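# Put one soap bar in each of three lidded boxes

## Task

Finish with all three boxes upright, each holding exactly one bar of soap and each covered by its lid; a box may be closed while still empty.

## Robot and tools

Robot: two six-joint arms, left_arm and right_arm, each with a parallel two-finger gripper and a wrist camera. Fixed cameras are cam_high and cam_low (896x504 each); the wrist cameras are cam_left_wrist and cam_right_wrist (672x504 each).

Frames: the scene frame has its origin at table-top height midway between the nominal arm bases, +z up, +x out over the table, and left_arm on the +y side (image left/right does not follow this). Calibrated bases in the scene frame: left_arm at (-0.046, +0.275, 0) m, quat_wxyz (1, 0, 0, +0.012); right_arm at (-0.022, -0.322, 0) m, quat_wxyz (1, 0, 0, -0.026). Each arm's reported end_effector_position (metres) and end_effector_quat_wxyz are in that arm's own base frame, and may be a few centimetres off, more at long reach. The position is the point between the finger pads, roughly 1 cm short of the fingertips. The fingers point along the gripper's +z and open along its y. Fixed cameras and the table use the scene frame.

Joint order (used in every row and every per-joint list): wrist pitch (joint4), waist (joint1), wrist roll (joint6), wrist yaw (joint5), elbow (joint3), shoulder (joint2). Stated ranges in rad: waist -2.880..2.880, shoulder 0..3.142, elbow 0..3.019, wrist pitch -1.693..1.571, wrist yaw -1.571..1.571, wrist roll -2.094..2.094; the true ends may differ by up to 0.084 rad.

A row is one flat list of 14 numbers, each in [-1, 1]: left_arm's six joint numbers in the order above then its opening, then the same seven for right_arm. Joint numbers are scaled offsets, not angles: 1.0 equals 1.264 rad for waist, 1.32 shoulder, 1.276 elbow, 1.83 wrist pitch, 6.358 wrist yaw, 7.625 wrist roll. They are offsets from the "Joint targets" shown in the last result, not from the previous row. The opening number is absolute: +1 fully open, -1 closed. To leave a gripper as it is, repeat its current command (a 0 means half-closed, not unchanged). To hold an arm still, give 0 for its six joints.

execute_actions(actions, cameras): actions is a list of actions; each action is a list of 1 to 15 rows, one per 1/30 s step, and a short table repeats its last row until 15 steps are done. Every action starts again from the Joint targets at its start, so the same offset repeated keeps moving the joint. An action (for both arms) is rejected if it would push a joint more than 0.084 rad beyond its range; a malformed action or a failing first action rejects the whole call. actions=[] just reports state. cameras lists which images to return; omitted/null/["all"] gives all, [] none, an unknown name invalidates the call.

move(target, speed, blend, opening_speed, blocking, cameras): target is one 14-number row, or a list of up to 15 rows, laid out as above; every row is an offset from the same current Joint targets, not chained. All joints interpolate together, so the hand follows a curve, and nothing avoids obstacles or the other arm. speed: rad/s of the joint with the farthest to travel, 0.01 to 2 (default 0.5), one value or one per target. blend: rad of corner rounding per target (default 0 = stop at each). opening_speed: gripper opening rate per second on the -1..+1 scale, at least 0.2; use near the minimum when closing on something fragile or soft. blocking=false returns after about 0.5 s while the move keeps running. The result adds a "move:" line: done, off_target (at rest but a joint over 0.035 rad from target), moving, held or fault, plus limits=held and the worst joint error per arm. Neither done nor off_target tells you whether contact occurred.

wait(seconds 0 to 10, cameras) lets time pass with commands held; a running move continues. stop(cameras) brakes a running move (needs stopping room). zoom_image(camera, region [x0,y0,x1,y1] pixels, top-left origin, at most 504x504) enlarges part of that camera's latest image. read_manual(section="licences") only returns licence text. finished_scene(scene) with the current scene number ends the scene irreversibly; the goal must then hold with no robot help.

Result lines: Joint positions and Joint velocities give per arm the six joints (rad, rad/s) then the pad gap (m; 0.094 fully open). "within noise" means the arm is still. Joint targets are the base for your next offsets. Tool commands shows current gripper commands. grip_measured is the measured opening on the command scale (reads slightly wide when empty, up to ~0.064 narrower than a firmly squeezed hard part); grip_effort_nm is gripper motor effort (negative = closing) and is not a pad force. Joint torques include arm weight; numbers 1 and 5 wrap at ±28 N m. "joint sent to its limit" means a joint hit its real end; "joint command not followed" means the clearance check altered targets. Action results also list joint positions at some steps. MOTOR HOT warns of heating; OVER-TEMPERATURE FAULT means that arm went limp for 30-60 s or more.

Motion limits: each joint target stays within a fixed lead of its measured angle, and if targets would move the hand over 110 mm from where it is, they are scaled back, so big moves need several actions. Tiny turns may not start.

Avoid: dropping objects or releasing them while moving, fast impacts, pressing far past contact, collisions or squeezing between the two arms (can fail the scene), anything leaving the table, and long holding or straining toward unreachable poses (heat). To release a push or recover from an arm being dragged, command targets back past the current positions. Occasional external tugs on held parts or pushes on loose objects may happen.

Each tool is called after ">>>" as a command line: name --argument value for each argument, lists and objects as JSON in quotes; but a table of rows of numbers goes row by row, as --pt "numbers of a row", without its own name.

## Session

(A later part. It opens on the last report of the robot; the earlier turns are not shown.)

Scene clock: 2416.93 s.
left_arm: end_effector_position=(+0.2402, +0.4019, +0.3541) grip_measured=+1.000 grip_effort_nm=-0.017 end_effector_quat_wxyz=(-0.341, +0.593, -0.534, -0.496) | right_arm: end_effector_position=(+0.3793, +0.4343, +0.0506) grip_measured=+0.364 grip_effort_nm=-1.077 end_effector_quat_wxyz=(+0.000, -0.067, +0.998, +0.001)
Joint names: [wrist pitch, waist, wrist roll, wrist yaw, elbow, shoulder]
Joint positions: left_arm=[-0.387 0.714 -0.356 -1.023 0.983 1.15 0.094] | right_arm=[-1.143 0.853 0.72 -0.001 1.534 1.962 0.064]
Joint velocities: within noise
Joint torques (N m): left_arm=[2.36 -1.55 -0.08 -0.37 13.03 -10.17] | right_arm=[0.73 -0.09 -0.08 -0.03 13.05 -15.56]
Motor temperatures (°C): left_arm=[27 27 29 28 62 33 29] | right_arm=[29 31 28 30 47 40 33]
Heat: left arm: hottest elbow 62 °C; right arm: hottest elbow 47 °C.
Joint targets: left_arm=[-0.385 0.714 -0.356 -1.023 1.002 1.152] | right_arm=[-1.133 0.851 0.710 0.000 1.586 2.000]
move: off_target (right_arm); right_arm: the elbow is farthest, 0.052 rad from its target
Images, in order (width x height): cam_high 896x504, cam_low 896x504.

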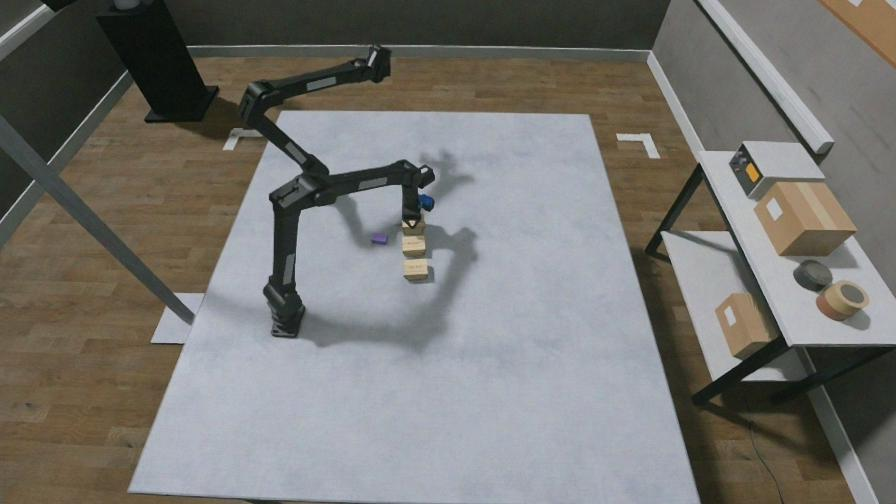

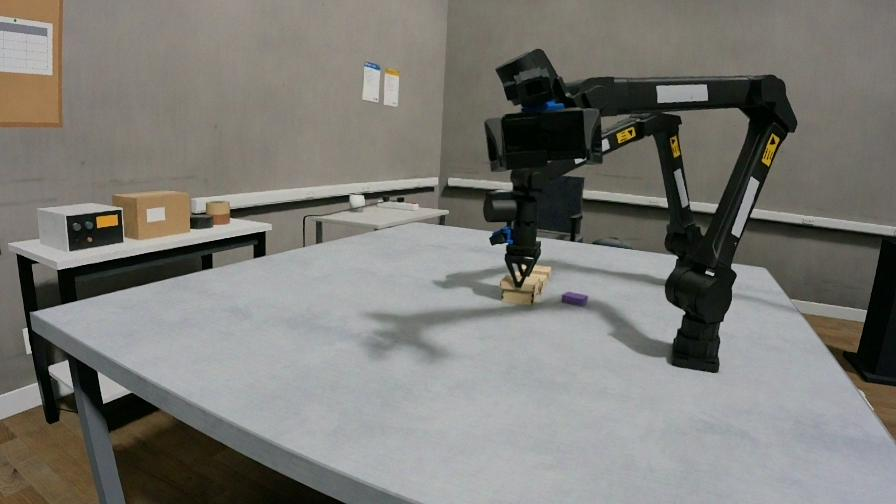

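>>> move --pt "0 0 0 0 0 0 1 0 0 0 0 -0.0525 -0.046 0.15" --pt "0 0 0 0 0 0 1 0 0 0 0 -0.0545 -0.046 0.15" --pt "0 0 0 0 0 0 1 0 0 0 0 -0.0545 -0.003 0.15" --speed 0.05 --cameras '["cam_low","cam_high"]'

>>> zoom_image --camera "cam_low" --region '[492, 268, 556, 308]'

>>> zoom_image --camera "cam_high" --region '[395, 205, 435, 239]'

Scene clock: 2435.03 s.
left_arm: end_effector_position=(+0.2402, +0.4019, +0.3541) grip_measured=+1.000 grip_effort_nm=-0.007 end_effector_quat_wxyz=(-0.341, +0.593, -0.534, -0.496) | right_arm: end_effector_position=(+0.3785, +0.4334, +0.0507) grip_measured=+0.364 grip_effort_nm=-1.077 end_effector_quat_wxyz=(+0.000, -0.067, +0.998, +0.001)
Joint names: [wrist pitch, waist, wrist roll, wrist yaw, elbow, shoulder]
Joint positions: left_arm=[-0.387 0.714 -0.356 -1.023 0.983 1.15 0.094] | right_arm=[-1.141 0.853 0.72 -0.001 1.53 1.959 0.064]
Joint velocities: within noise
Joint torques (N m): left_arm=[2.36 -1.55 -0.08 -0.37 13.03 -10.11] | right_arm=[0.66 -0.09 -0.07 -0.04 7.72 -15.85]
Motor temperatures (°C): left_arm=[27 27 29 28 62 33 29] | right_arm=[29 31 28 30 50 40 33]
Heat: left arm: hottest elbow 62 °C; right arm: hottest elbow 50 °C.
Joint targets: left_arm=[-0.385 0.714 -0.356 -1.023 1.002 1.152] | right_arm=[-1.133 0.851 0.711 0.000 1.516 1.996]
move: off_target (right_arm); right_arm: the shoulder is farthest, 0.037 rad from its target
Images, in order (width x height): cam_high 896x504, cam_low 896x504.

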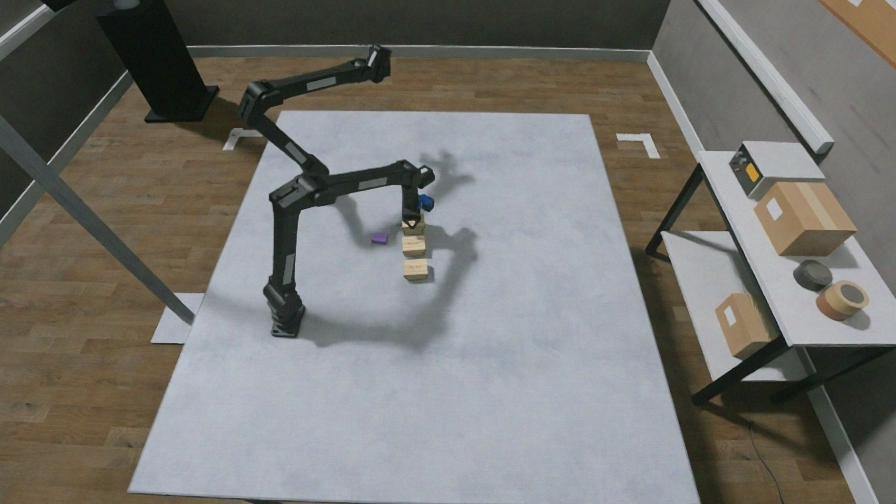

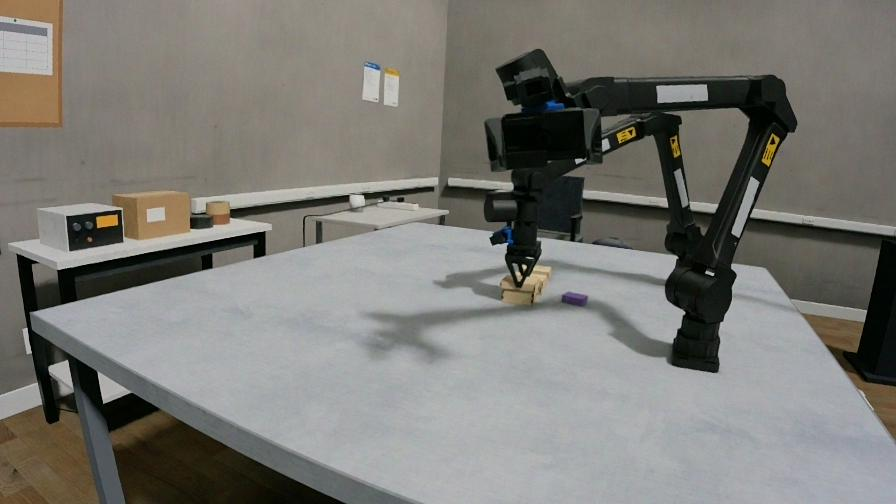

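Scaled by 7.875 from the camera's 896x504 image, which has a finer 1280x720 frame.

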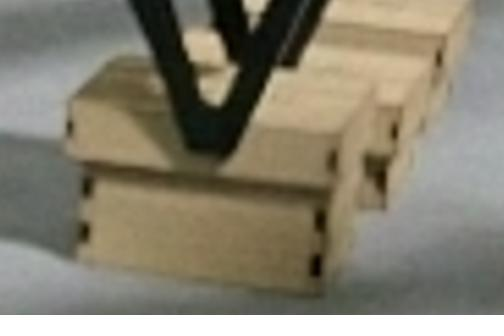

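Scaled by 12.600 from the camera's 896x504 image, which has a finer 1280x720 frame.

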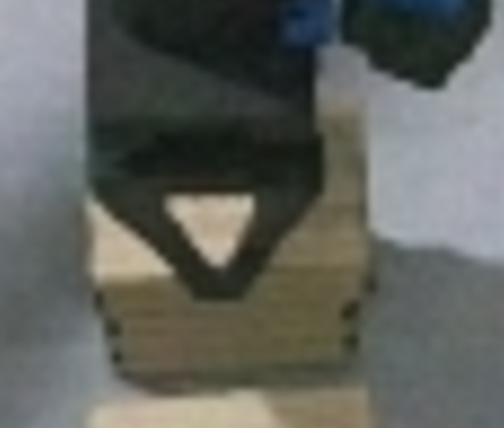

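>>> move --pt "0 0 0 0 0 0 1 0 0 0 0 0 -0.043 0.15" --pt "0 0 0 0 0 0 1 0 -0.0048 0 0 0 -0.043 0.15" --pt "0 0 0 0 0 0 1 0 -0.0048 0 0 0 0.0 0.15" --speed 0.06 --cameras '[]'

Scene clock: 2461.27 s.
left_arm: end_effector_position=(+0.2402, +0.4019, +0.3541) grip_measured=+1.000 grip_effort_nm=-0.007 end_effector_quat_wxyz=(-0.341, +0.593, -0.534, -0.496) | right_arm: end_effector_position=(+0.3787, +0.4333, +0.0507) grip_measured=+0.364 grip_effort_nm=-1.077 end_effector_quat_wxyz=(+0.000, -0.067, +0.998, +0.001)
Joint names: [wrist pitch, waist, wrist roll, wrist yaw, elbow, shoulder]
Joint positions: left_arm=[-0.387 0.714 -0.356 -1.023 0.983 1.15 0.094] | right_arm=[-1.141 0.853 0.72 -0.001 1.53 1.959 0.064]
Joint velocities: within noise
Joint torques (N m): left_arm=[2.35 -1.55 -0.08 -0.37 13.03 -10.17] | right_arm=[0.66 -0.67 -0.07 -0.04 7.73 -15.74]
Motor temperatures (°C): left_arm=[27 27 29 28 62 33 29] | right_arm=[29 31 28 30 49 39 33]
Heat: left arm: hottest elbow 62 °C; right arm: hottest elbow 49 °C.
Joint targets: left_arm=[-0.385 0.714 -0.356 -1.023 1.002 1.152] | right_arm=[-1.133 0.845 0.711 0.000 1.516 1.996]
move: off_target (right_arm); right_arm: the shoulder is farthest, 0.037 rad from its target
No camera images: "cameras" was empty.

>>> move --pt "0 0 0 0 0 0 1 0 0 0 0 0 -0.043 0.15" --pt "0 0 0 0 0 0 1 0 -0.0026 0 0 0 -0.043 0.15" --pt "0 0 0 0 0 0 1 0 -0.0026 0 0 0 0.0 0.15" --speed 0.06 --cameras '["cam_low","cam_high","cam_right_wrist"]'

>>> zoom_image --camera "cam_low" --region '[492, 268, 556, 308]'

>>> zoom_image --camera "cam_high" --region '[395, 205, 435, 239]'

Scene clock: 2480.00 s.
left_arm: end_effector_position=(+0.2402, +0.4019, +0.3541) grip_measured=+1.000 grip_effort_nm=-0.002 end_effector_quat_wxyz=(-0.341, +0.593, -0.534, -0.496) | right_arm: end_effector_position=(+0.3797, +0.4324, +0.0507) grip_measured=+0.364 grip_effort_nm=-1.072 end_effector_quat_wxyz=(+0.000, -0.065, +0.998, +0.001)
Joint names: [wrist pitch, waist, wrist roll, wrist yaw, elbow, shoulder]
Joint positions: left_arm=[-0.387 0.714 -0.356 -1.023 0.983 1.15 0.094] | right_arm=[-1.141 0.851 0.72 -0.001 1.53 1.959 0.064]
Joint velocities: within noise
Joint torques (N m): left_arm=[2.36 -1.61 -0.08 -0.37 13.01 -10.17] | right_arm=[0.65 -0.73 -0.07 -0.04 7.72 -15.97]
Motor temperatures (°C): left_arm=[27 27 29 28 62 33 29] | right_arm=[29 31 28 30 48 38 33]
Heat: left arm: hottest elbow 62 °C; right arm: hottest elbow 48 °C.
Joint targets: left_arm=[-0.385 0.714 -0.356 -1.023 1.002 1.152] | right_arm=[-1.133 0.842 0.711 0.000 1.516 1.996]
move: off_target (right_arm); right_arm: the shoulder is farthest, 0.037 rad from its target
Images, in order (width x height): cam_high 896x504, cam_low 896x504, cam_right_wrist 672x504.

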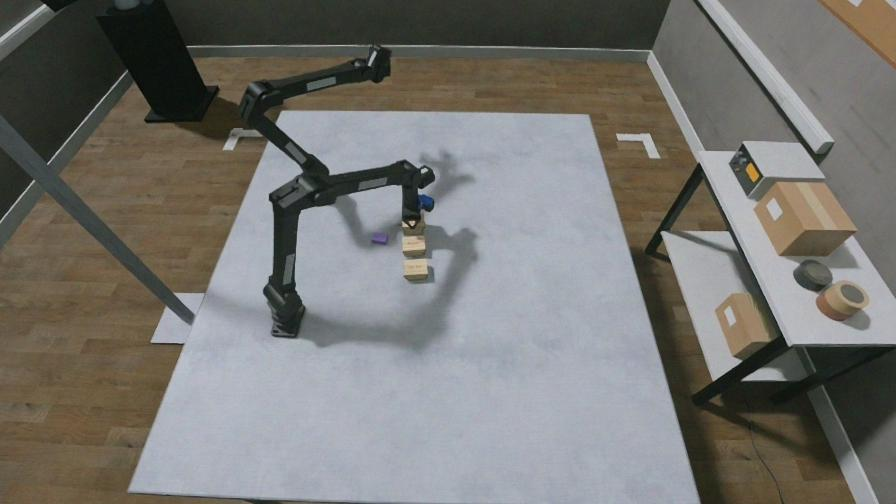

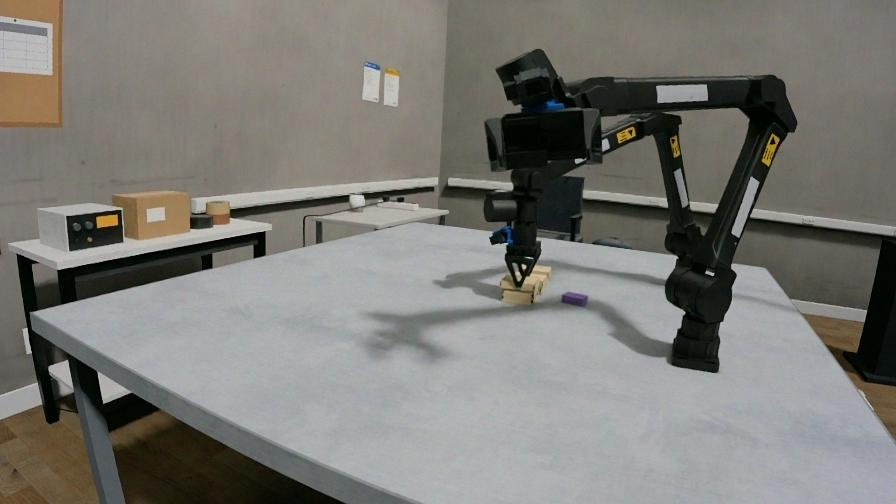

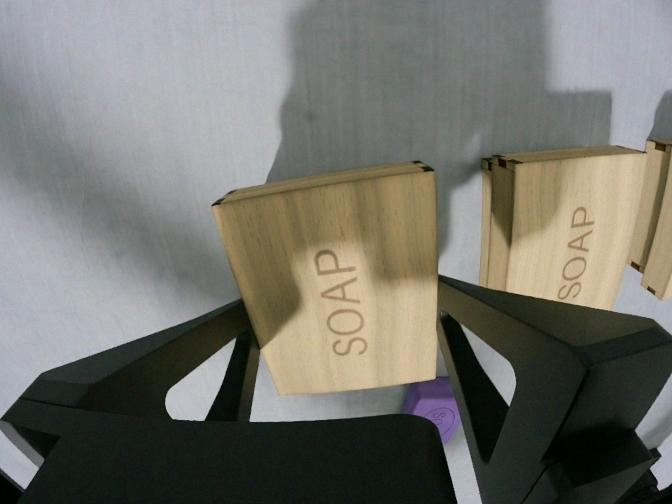

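Scaled by 7.875 from the camera's 896x504 image, which has a finer 1280x720 frame.

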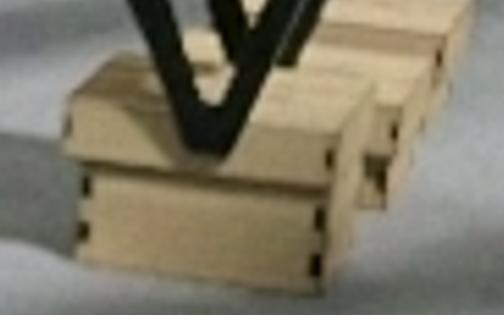

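Scaled by 12.600 from the camera's 896x504 image, which has a finer 1280x720 frame.

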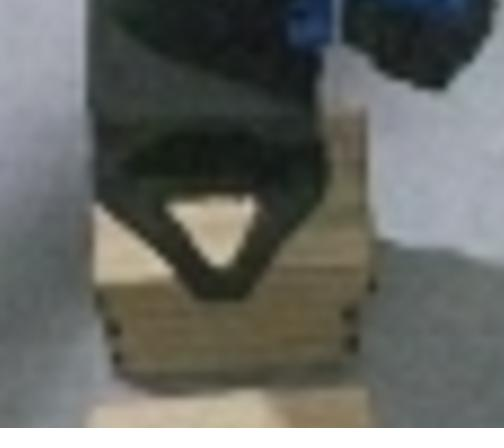

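>>> move --pt "0 0 0 0 0 0 1 0 0 0 0 0 -0.043 0.15" --pt "0 0 0 0 0 0 1 0.0008 0 0 0 -0.0035 -0.045 0.15" --pt "0 0 0 0 0 0 1 0.0008 0 0 0 -0.0035 -0.002 0.15" --speed 0.06 --cameras '["cam_high"]'

>>> zoom_image --camera "cam_high" --region '[395, 205, 435, 239]'

Scene clock: 2501.73 s.
left_arm: end_effector_position=(+0.2402, +0.4019, +0.3541) grip_measured=+1.000 grip_effort_nm=-0.012 end_effector_quat_wxyz=(-0.341, +0.593, -0.534, -0.496) | right_arm: end_effector_position=(+0.3795, +0.4319, +0.0507) grip_measured=+0.364 grip_effort_nm=-1.077 end_effector_quat_wxyz=(+0.000, -0.065, +0.998, +0.001)
Joint names: [wrist pitch, waist, wrist roll, wrist yaw, elbow, shoulder]
Joint positions: left_arm=[-0.387 0.714 -0.356 -1.023 0.983 1.15 0.094] | right_arm=[-1.138 0.85 0.72 -0.001 1.526 1.956 0.064]
Joint velocities: within noise
Joint torques (N m): left_arm=[2.36 -1.61 -0.08 -0.37 13.01 -10.11] | right_arm=[0.61 -0.67 -0.07 -0.04 7.64 -15.85]
Motor temperatures (°C): left_arm=[27 27 29 28 62 33 29] | right_arm=[29 31 28 30 47 38 33]
Heat: left arm: hottest elbow 62 °C; right arm: hottest elbow 47 °C.
Joint targets: left_arm=[-0.385 0.714 -0.356 -1.023 1.002 1.152] | right_arm=[-1.132 0.842 0.711 0.000 1.512 1.993]
move: off_target (right_arm); right_arm: the shoulder is farthest, 0.037 rad from its target
Images, in order (width x height): cam_high 896x504.

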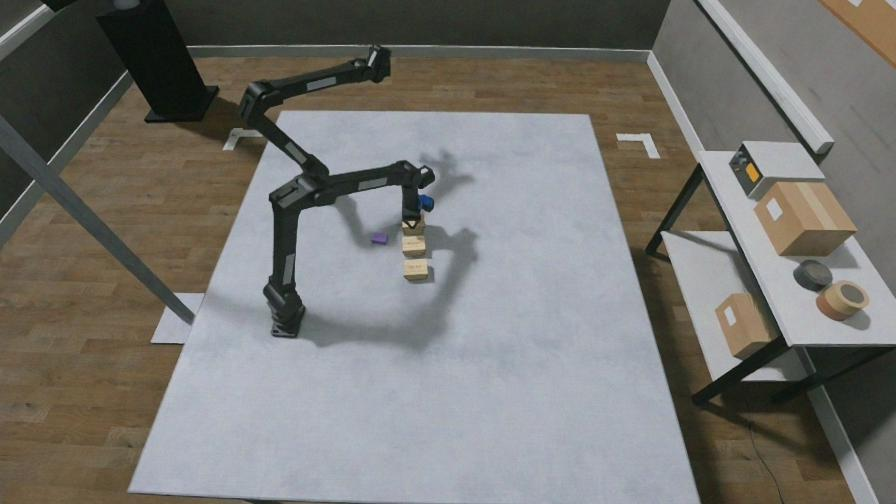

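Scaled by 12.600 from the camera's 896x504 image, which has a finer 1280x720 frame.

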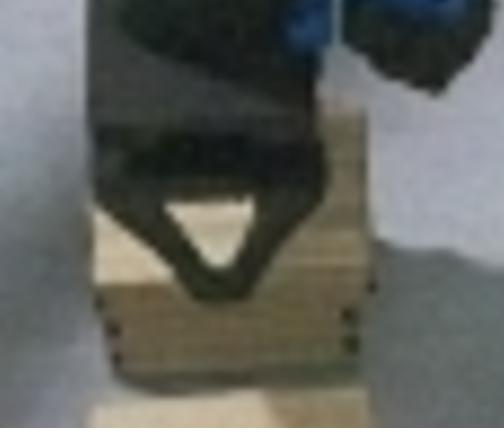

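>>> move --pt "0 0 0 0 0 0 1 0 0 0 0 0 -0.043 0.15" --pt "0 0 0 0 0 0 1 0.0008 0.0145 0 0 -0.0035 -0.046 0.15" --pt "0 0 0 0 0 0 1 0.0008 0.0145 0 0 -0.0035 -0.002 0.15" --speed 0.06 --cameras '["cam_high","cam_low"]'

>>> zoom_image --camera "cam_high" --region '[395, 205, 435, 239]'

>>> zoom_image --camera "cam_low" --region '[492, 268, 556, 308]'

Scene clock: 2515.37 s.
left_arm: end_effector_position=(+0.2402, +0.4019, +0.3541) grip_measured=+1.000 grip_effort_nm=-0.007 end_effector_quat_wxyz=(-0.341, +0.593, -0.534, -0.496) | right_arm: end_effector_position=(+0.3767, +0.4317, +0.0505) grip_measured=+0.364 grip_effort_nm=-1.072 end_effector_quat_wxyz=(+0.000, -0.067, +0.998, +0.001)
Joint names: [wrist pitch, waist, wrist roll, wrist yaw, elbow, shoulder]
Joint positions: left_arm=[-0.387 0.714 -0.356 -1.023 0.983 1.15 0.094] | right_arm=[-1.138 0.854 0.72 -0.001 1.52 1.953 0.064]
Joint velocities: within noise
Joint torques (N m): left_arm=[2.35 -1.61 -0.08 -0.37 13.03 -10.11] | right_arm=[0.64 0.67 -0.07 -0.03 7.76 -15.79]
Motor temperatures (°C): left_arm=[27 27 29 28 62 33 29] | right_arm=[29 31 28 30 48 38 33]
Heat: left arm: hottest elbow 62 °C; right arm: hottest elbow 48 °C.
Joint targets: left_arm=[-0.385 0.714 -0.356 -1.023 1.002 1.152] | right_arm=[-1.130 0.860 0.711 0.000 1.507 1.991]
move: off_target (right_arm); right_arm: the shoulder is farthest, 0.037 rad from its target
Images, in order (width x height): cam_high 896x504, cam_low 896x504.

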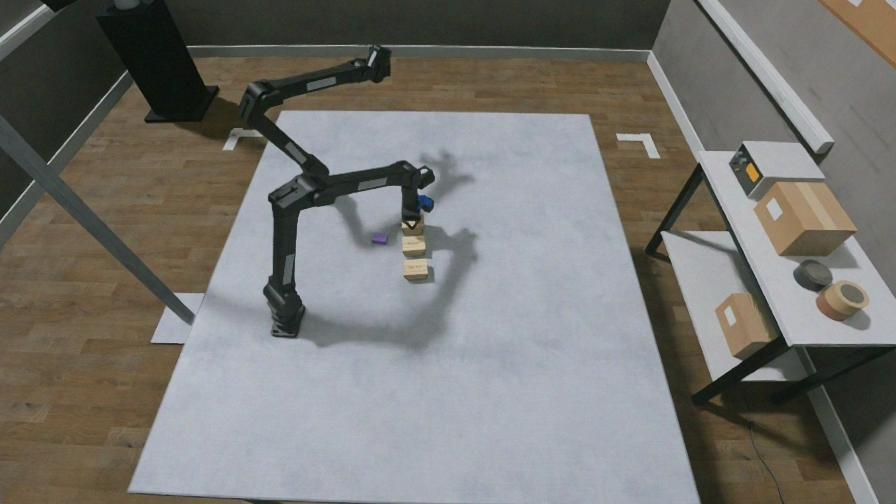

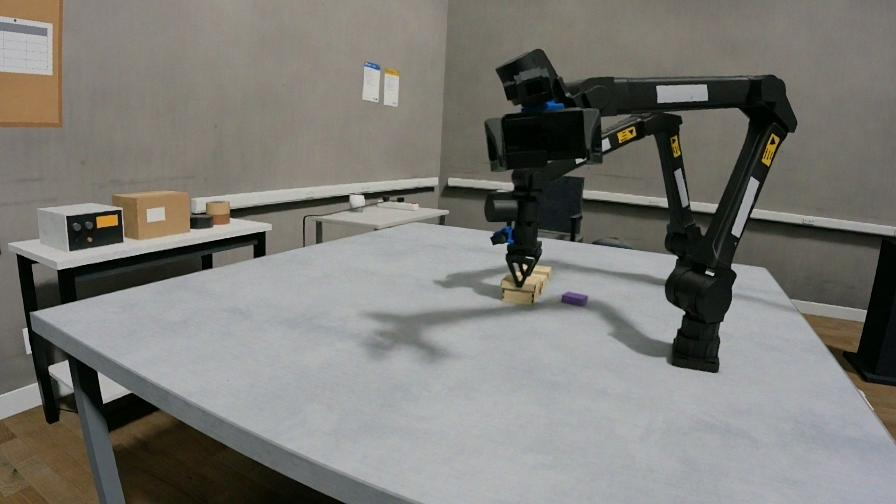

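Scaled by 12.600 from the camera's 896x504 image, which has a finer 1280x720 frame.

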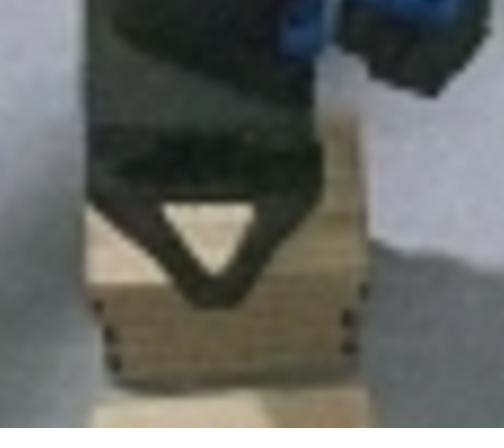

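Scaled by 7.875 from the camera's 896x504 image, which has a finer 1280x720 frame.

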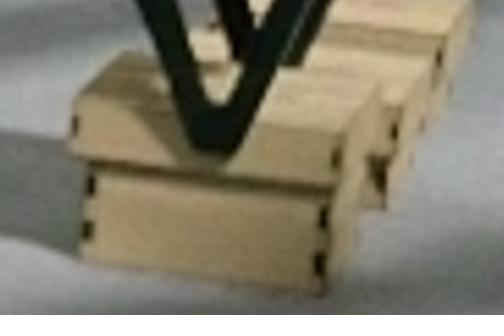

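>>> execute_actions --actions '[]'

>>> zoom_image --camera "cam_high" --region '[395, 205, 435, 239]'

>>> zoom_image --camera "cam_low" --region '[492, 268, 556, 308]'

Scene clock: 2563.80 s.
left_arm: end_effector_position=(+0.2402, +0.4019, +0.3541) grip_measured=+1.000 grip_effort_nm=-0.007 end_effector_quat_wxyz=(-0.341, +0.593, -0.534, -0.496) | right_arm: end_effector_position=(+0.3767, +0.4317, +0.0505) grip_measured=+0.364 grip_effort_nm=-1.077 end_effector_quat_wxyz=(+0.000, -0.067, +0.998, +0.001)
Joint names: [wrist pitch, waist, wrist roll, wrist yaw, elbow, shoulder]
Joint positions: left_arm=[-0.387 0.714 -0.356 -1.023 0.983 1.15 0.094] | right_arm=[-1.138 0.854 0.72 -0.001 1.52 1.953 0.064]
Joint velocities: within noise
Joint torques (N m): left_arm=[2.36 -1.61 -0.08 -0.37 13.01 -10.11] | right_arm=[0.64 0.67 -0.08 -0.04 7.75 -15.62]
Motor temperatures (°C): left_arm=[27 27 29 28 62 33 29] | right_arm=[29 31 28 30 48 39 33]
Heat: left arm: hottest elbow 62 °C; right arm: hottest elbow 48 °C.
Joint targets: left_arm=[-0.385 0.714 -0.356 -1.023 1.002 1.152] | right_arm=[-1.130 0.860 0.711 0.000 1.507 1.991]
Tool commands: left_gripper/opening=+1.0 right_gripper/opening=+0.15

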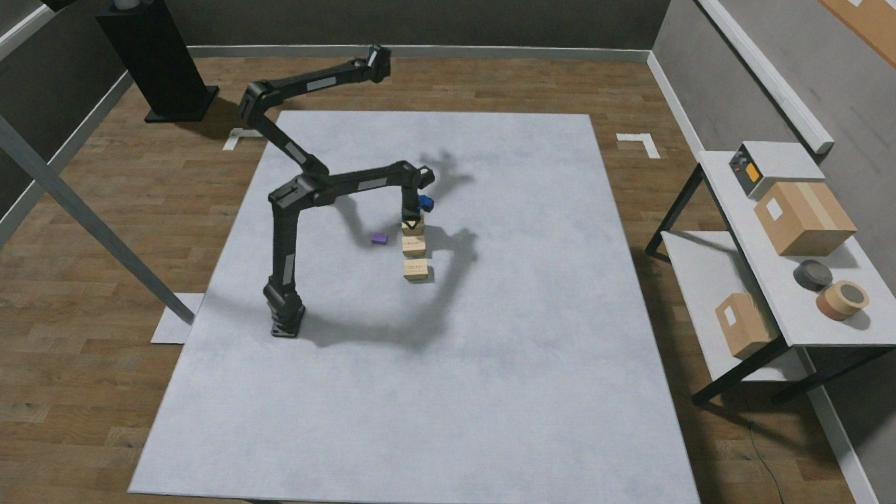

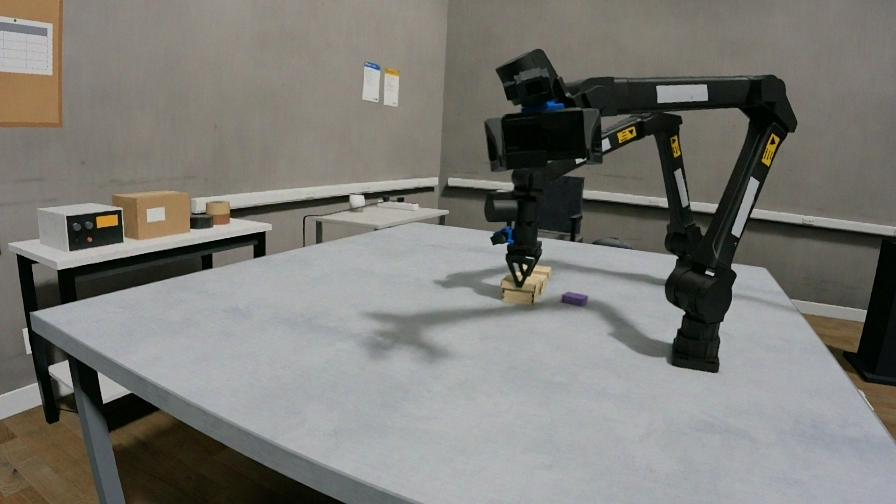

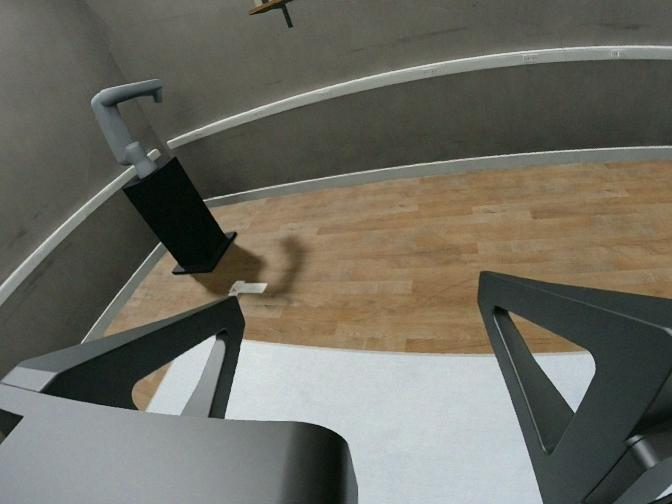

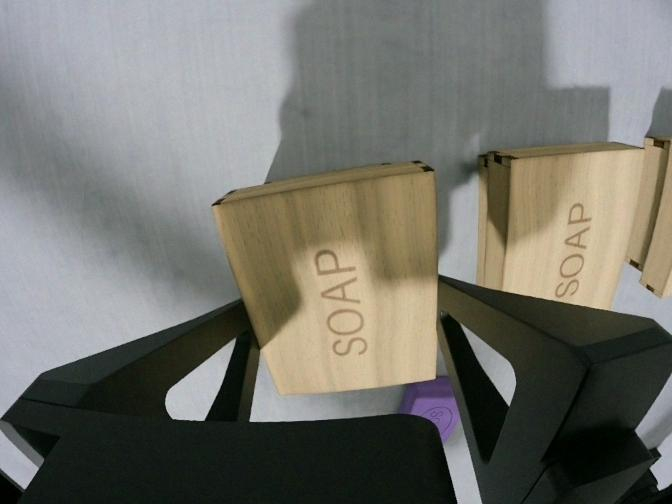

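Scaled by 12.600 from the camera's 896x504 image, which has a finer 1280x720 frame.

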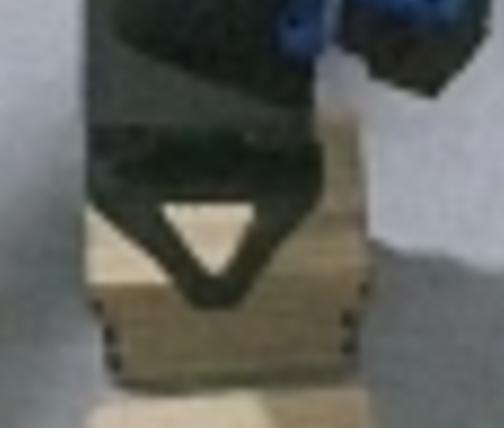

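Scaled by 7.875 from the camera's 896x504 image, which has a finer 1280x720 frame.

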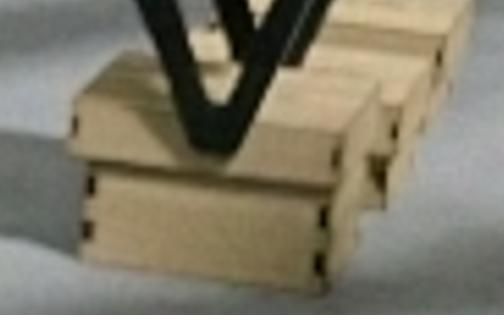

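>>> move --pt "0 0 0 0 0 0 1 0 -0.02 0 0 0.06 -0.035 0.15" --pt "0 0 0 0 0 0 1 0.0005 0.0009 0 0 -0.0022 -0.016 0.15" --pt "0 0 0 0 0 0 1 0.0005 0.0009 0 0 -0.0022 -0.0014 0.15" --speed 0.06 --cameras '["cam_high","cam_low"]'

>>> zoom_image --camera "cam_high" --region '[395, 205, 435, 239]'

>>> zoom_image --camera "cam_low" --region '[492, 268, 556, 308]'

Scene clock: 2624.70 s.
left_arm: end_effector_position=(+0.2402, +0.4019, +0.3541) grip_measured=+1.000 grip_effort_nm=-0.012 end_effector_quat_wxyz=(-0.341, +0.593, -0.534, -0.496) | right_arm: end_effector_position=(+0.3770, +0.4318, +0.0505) grip_measured=+0.364 grip_effort_nm=-1.072 end_effector_quat_wxyz=(+0.000, -0.067, +0.998, +0.001)
Joint names: [wrist pitch, waist, wrist roll, wrist yaw, elbow, shoulder]
Joint positions: left_arm=[-0.387 0.714 -0.356 -1.023 0.983 1.15 0.094] | right_arm=[-1.137 0.854 0.72 -0.001 1.52 1.953 0.064]
Joint velocities: within noise
Joint torques (N m): left_arm=[2.35 -1.61 -0.08 -0.37 13 -10.17] | right_arm=[0.64 0.79 -0.07 -0.06 7.51 -15.85]
Motor temperatures (°C): left_arm=[27 27 29 28 62 33 29] | right_arm=[29 31 28 30 48 40 33]
Heat: left arm: hottest elbow 62 °C; right arm: hottest elbow 48 °C.
Joint targets: left_arm=[-0.385 0.714 -0.356 -1.023 1.002 1.152] | right_arm=[-1.129 0.861 0.711 0.001 1.505 1.989]
move: off_target (right_arm); right_arm: the shoulder is farthest, 0.036 rad from its target
Images, in order (width x height): cam_high 896x504, cam_low 896x504.

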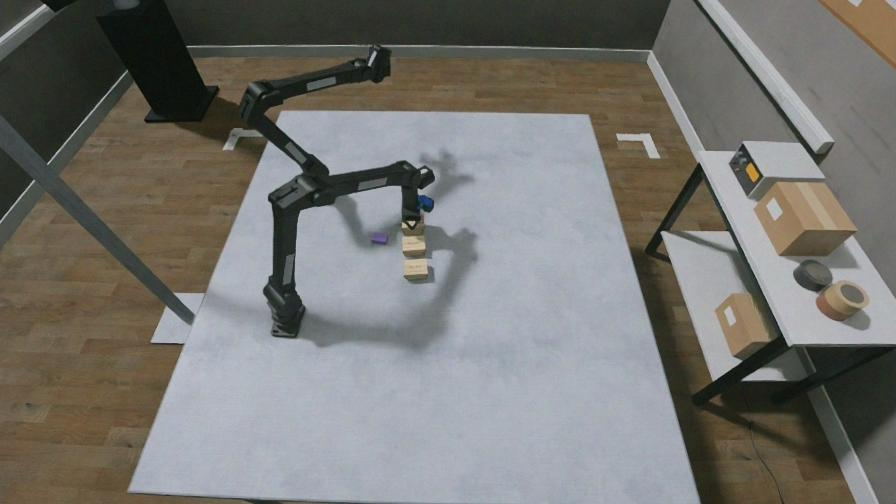

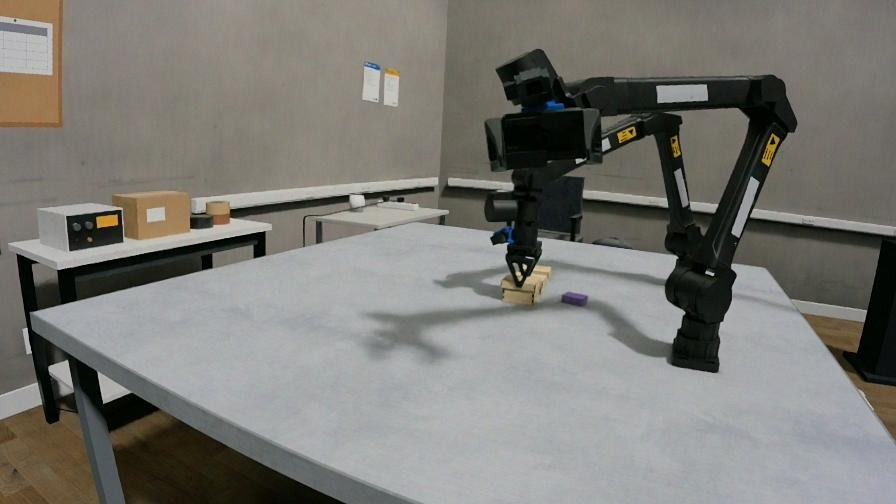

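Scaled by 12.600 from the camera's 896x504 image, which has a finer 1280x720 frame.

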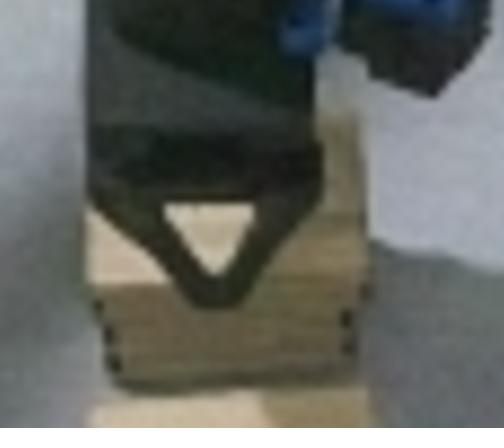

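Scaled by 7.875 from the camera's 896x504 image, which has a finer 1280x720 frame.

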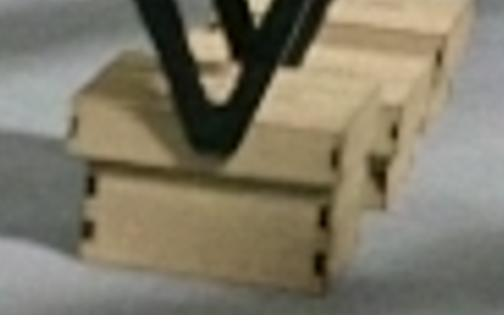

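>>> move --pt "0 0 0 0 0 0 1 0 -0.02 0 0 0.06 -0.035 0.15" --pt "0 0 0 0 0 0 1 -0.0007 0.0016 0 0 0.003 -0.016 0.15" --pt "0 0 0 0 0 0 1 -0.0007 0.0016 0 0 0.003 0.003 0.15" --speed 0.06 --cameras '[]'

>>> move --pt "0 0 0 0 0 0 1 0 -0.02 0 0 0.06 -0.035 0.15" --pt "0 0 0 0 0 0 1 -0.0007 0.0016 0 0 0.003 -0.016 0.15" --pt "0 0 0 0 0 0 1 -0.0007 0.0016 0 0 0.003 0.002 0.15" --speed 0.06 --cameras '["cam_high","cam_low"]'

>>> zoom_image --camera "cam_high" --region '[395, 205, 435, 239]'

>>> zoom_image --camera "cam_low" --region '[492, 268, 556, 308]'

Scene clock: 2657.57 s.
left_arm: end_effector_position=(+0.2402, +0.4019, +0.3541) grip_measured=+1.000 grip_effort_nm=-0.012 end_effector_quat_wxyz=(-0.341, +0.593, -0.534, -0.496) | right_arm: end_effector_position=(+0.3763, +0.4337, +0.0510) grip_measured=+0.364 grip_effort_nm=-1.077 end_effector_quat_wxyz=(+0.001, -0.068, +0.998, +0.002)
Joint names: [wrist pitch, waist, wrist roll, wrist yaw, elbow, shoulder]
Joint positions: left_arm=[-0.387 0.714 -0.356 -1.023 0.983 1.15 0.094] | right_arm=[-1.137 0.857 0.72 -0.001 1.523 1.954 0.064]
Joint velocities: within noise
Joint torques (N m): left_arm=[2.36 -1.61 -0.08 -0.37 13.03 -10.23] | right_arm=[0.59 0.67 -0.07 -0.06 7.65 -15.68]
Motor temperatures (°C): left_arm=[27 27 29 28 62 33 29] | right_arm=[29 31 28 30 48 40 33]
Heat: left arm: hottest elbow 62 °C; right arm: hottest elbow 48 °C.
Joint targets: left_arm=[-0.385 0.714 -0.356 -1.023 1.002 1.152] | right_arm=[-1.131 0.863 0.711 0.000 1.509 1.993]
move: off_target (right_arm); right_arm: the shoulder is farthest, 0.039 rad from its target
No camera images: "cameras" was empty.

Scene clock: 2660.70 s.
left_arm: end_effector_position=(+0.2402, +0.4019, +0.3541) grip_measured=+1.000 grip_effort_nm=-0.007 end_effector_quat_wxyz=(-0.341, +0.593, -0.534, -0.496) | right_arm: end_effector_position=(+0.3757, +0.4351, +0.0508) grip_measured=+0.364 grip_effort_nm=-1.077 end_effector_quat_wxyz=(+0.001, -0.070, +0.998, +0.002)
Joint names: [wrist pitch, waist, wrist roll, wrist yaw, elbow, shoulder]
Joint positions: left_arm=[-0.387 0.714 -0.356 -1.023 0.983 1.15 0.094] | right_arm=[-1.137 0.859 0.72 -0.001 1.525 1.955 0.064]
Joint velocities: within noise
Joint torques (N m): left_arm=[2.36 -1.55 -0.08 -0.37 13.01 -10.11] | right_arm=[0.55 0.67 -0.07 -0.06 7.79 -15.56]
Motor temperatures (°C): left_arm=[27 27 29 28 62 33 29] | right_arm=[29 31 28 30 48 40 33]
Heat: left arm: hottest elbow 62 °C; right arm: hottest elbow 48 °C.
Joint targets: left_arm=[-0.385 0.714 -0.356 -1.023 1.002 1.152] | right_arm=[-1.132 0.865 0.711 0.000 1.512 1.995]
move: off_target (right_arm); right_arm: the shoulder is farthest, 0.040 rad from its target
Images, in order (width x height): cam_high 896x504, cam_low 896x504.

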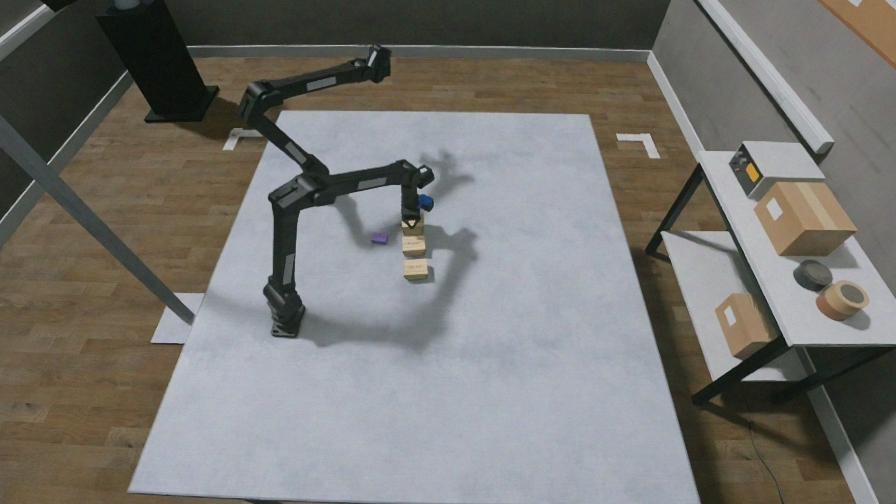

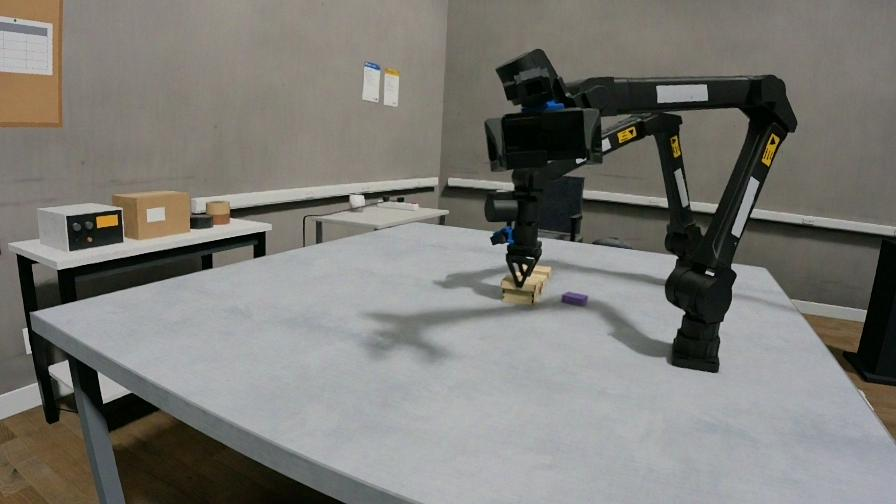

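Scaled by 12.600 from the camera's 896x504 image, which has a finer 1280x720 frame.

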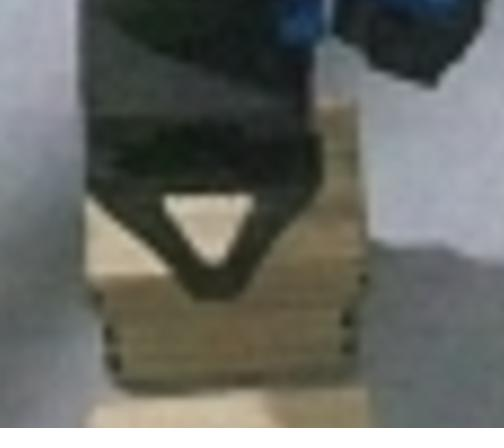

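Scaled by 7.875 from the camera's 896x504 image, which has a finer 1280x720 frame.

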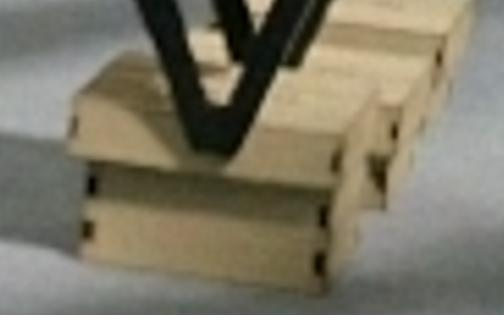

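>>> move --pt "0 0 0 0 0 0 1 0 -0.02 0 0 0.06 -0.035 0.15" --pt "0 0 0 0 0 0 1 0.0004 -0.0008 0 0 -0.0015 -0.016 0.15" --pt "0 0 0 0 0 0 1 0.0004 -0.0008 0 0 -0.0015 0.002 0.15" --speed 0.06 --cameras '[]'

>>> move --pt "0 0 0 0 0 0 1 0 -0.02 0 0 0.06 -0.035 0.15" --pt "0 0 0 0 0 0 1 0.0004 -0.0008 0 0 -0.0015 -0.016 0.15" --pt "0 0 0 0 0 0 1 0.0004 -0.0008 0 0 -0.0015 0.000 0.15" --speed 0.06 --cameras '["cam_high","cam_low"]'

>>> zoom_image --camera "cam_high" --region '[395, 205, 435, 239]'

>>> zoom_image --camera "cam_low" --region '[492, 268, 556, 308]'

Scene clock: 2683.27 s.
left_arm: end_effector_position=(+0.2402, +0.4019, +0.3541) grip_measured=+1.000 grip_effort_nm=-0.002 end_effector_quat_wxyz=(-0.341, +0.593, -0.534, -0.496) | right_arm: end_effector_position=(+0.3769, +0.4346, +0.0509) grip_measured=+0.364 grip_effort_nm=-1.077 end_effector_quat_wxyz=(+0.001, -0.069, +0.998, +0.002)
Joint names: [wrist pitch, waist, wrist roll, wrist yaw, elbow, shoulder]
Joint positions: left_arm=[-0.387 0.714 -0.356 -1.023 0.983 1.15 0.094] | right_arm=[-1.136 0.857 0.72 0 1.526 1.956 0.064]
Joint velocities: within noise
Joint torques (N m): left_arm=[2.35 -1.49 -0.08 -0.37 13.01 -10.11] | right_arm=[0.58 0.73 -0.07 -0.08 7.58 -15.38]
Motor temperatures (°C): left_arm=[27 27 29 28 63 33 29] | right_arm=[29 31 28 30 47 37 33]
Heat: left arm: hottest elbow 63 °C; right arm: hottest elbow 47 °C.
Joint targets: left_arm=[-0.385 0.714 -0.356 -1.023 1.002 1.152] | right_arm=[-1.131 0.864 0.711 0.001 1.510 1.998]
move: off_target (right_arm); right_arm: the shoulder is farthest, 0.042 rad from its target
No camera images: "cameras" was empty.

Scene clock: 2686.47 s.
left_arm: end_effector_position=(+0.2402, +0.4019, +0.3541) grip_measured=+1.000 grip_effort_nm=-0.002 end_effector_quat_wxyz=(-0.341, +0.593, -0.534, -0.496) | right_arm: end_effector_position=(+0.3774, +0.4336, +0.0502) grip_measured=+0.364 grip_effort_nm=-1.072 end_effector_quat_wxyz=(+0.001, -0.068, +0.998, +0.001)
Joint names: [wrist pitch, waist, wrist roll, wrist yaw, elbow, shoulder]
Joint positions: left_arm=[-0.387 0.714 -0.356 -1.023 0.983 1.15 0.094] | right_arm=[-1.136 0.855 0.72 0 1.525 1.956 0.064]
Joint velocities: within noise
Joint torques (N m): left_arm=[2.36 -1.55 -0.08 -0.37 13.03 -10.17] | right_arm=[0.59 0.79 -0.08 -0.08 7.47 -15.44]
Motor temperatures (°C): left_arm=[27 27 29 28 63 33 29] | right_arm=[29 31 28 30 48 37 33]
Heat: left arm: hottest elbow 63 °C; right arm: hottest elbow 48 °C.
Joint targets: left_arm=[-0.385 0.714 -0.356 -1.023 1.002 1.152] | right_arm=[-1.130 0.863 0.711 0.000 1.508 1.998]
move: off_target (right_arm); right_arm: the shoulder is farthest, 0.042 rad from its target
Images, in order (width x height): cam_high 896x504, cam_low 896x504.

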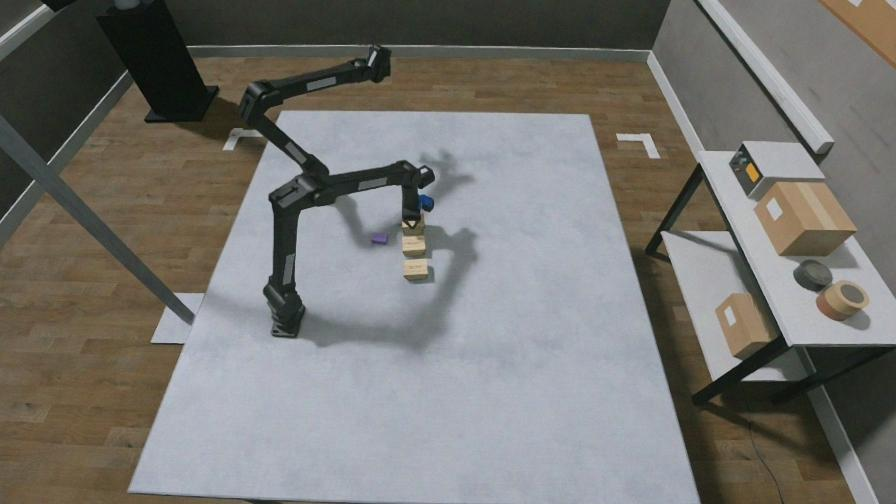

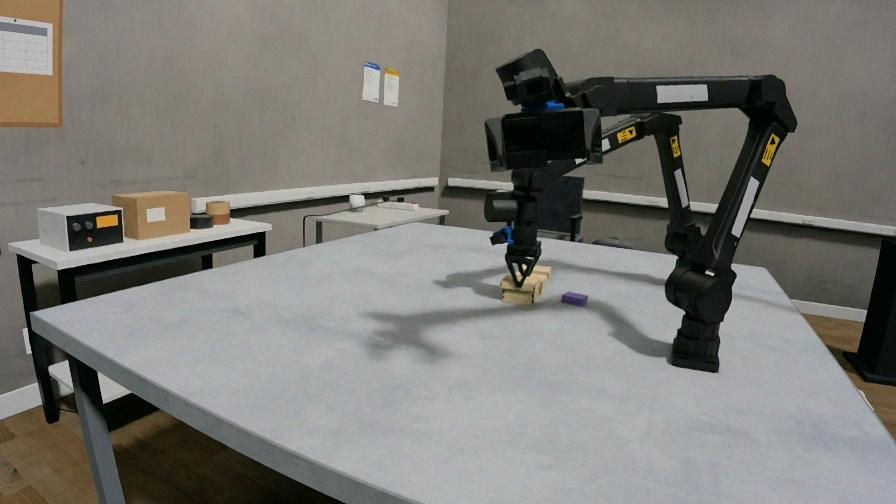

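Scaled by 12.600 from the camera's 896x504 image, which has a finer 1280x720 frame.

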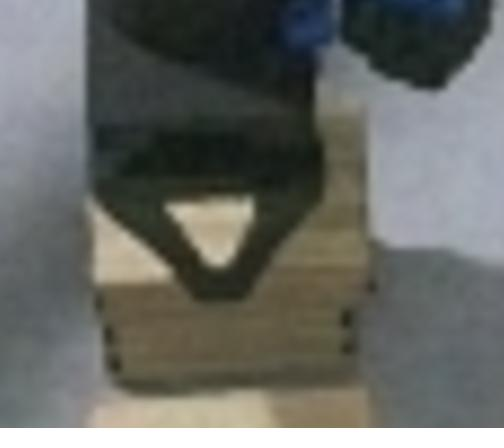

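Scaled by 7.875 from the camera's 896x504 image, which has a finer 1280x720 frame.

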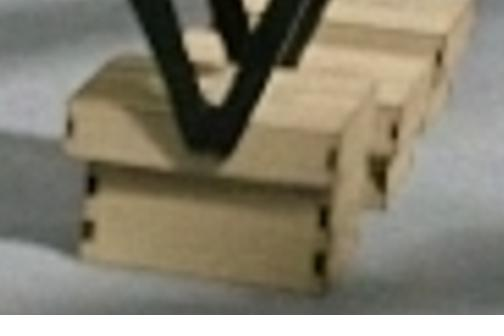

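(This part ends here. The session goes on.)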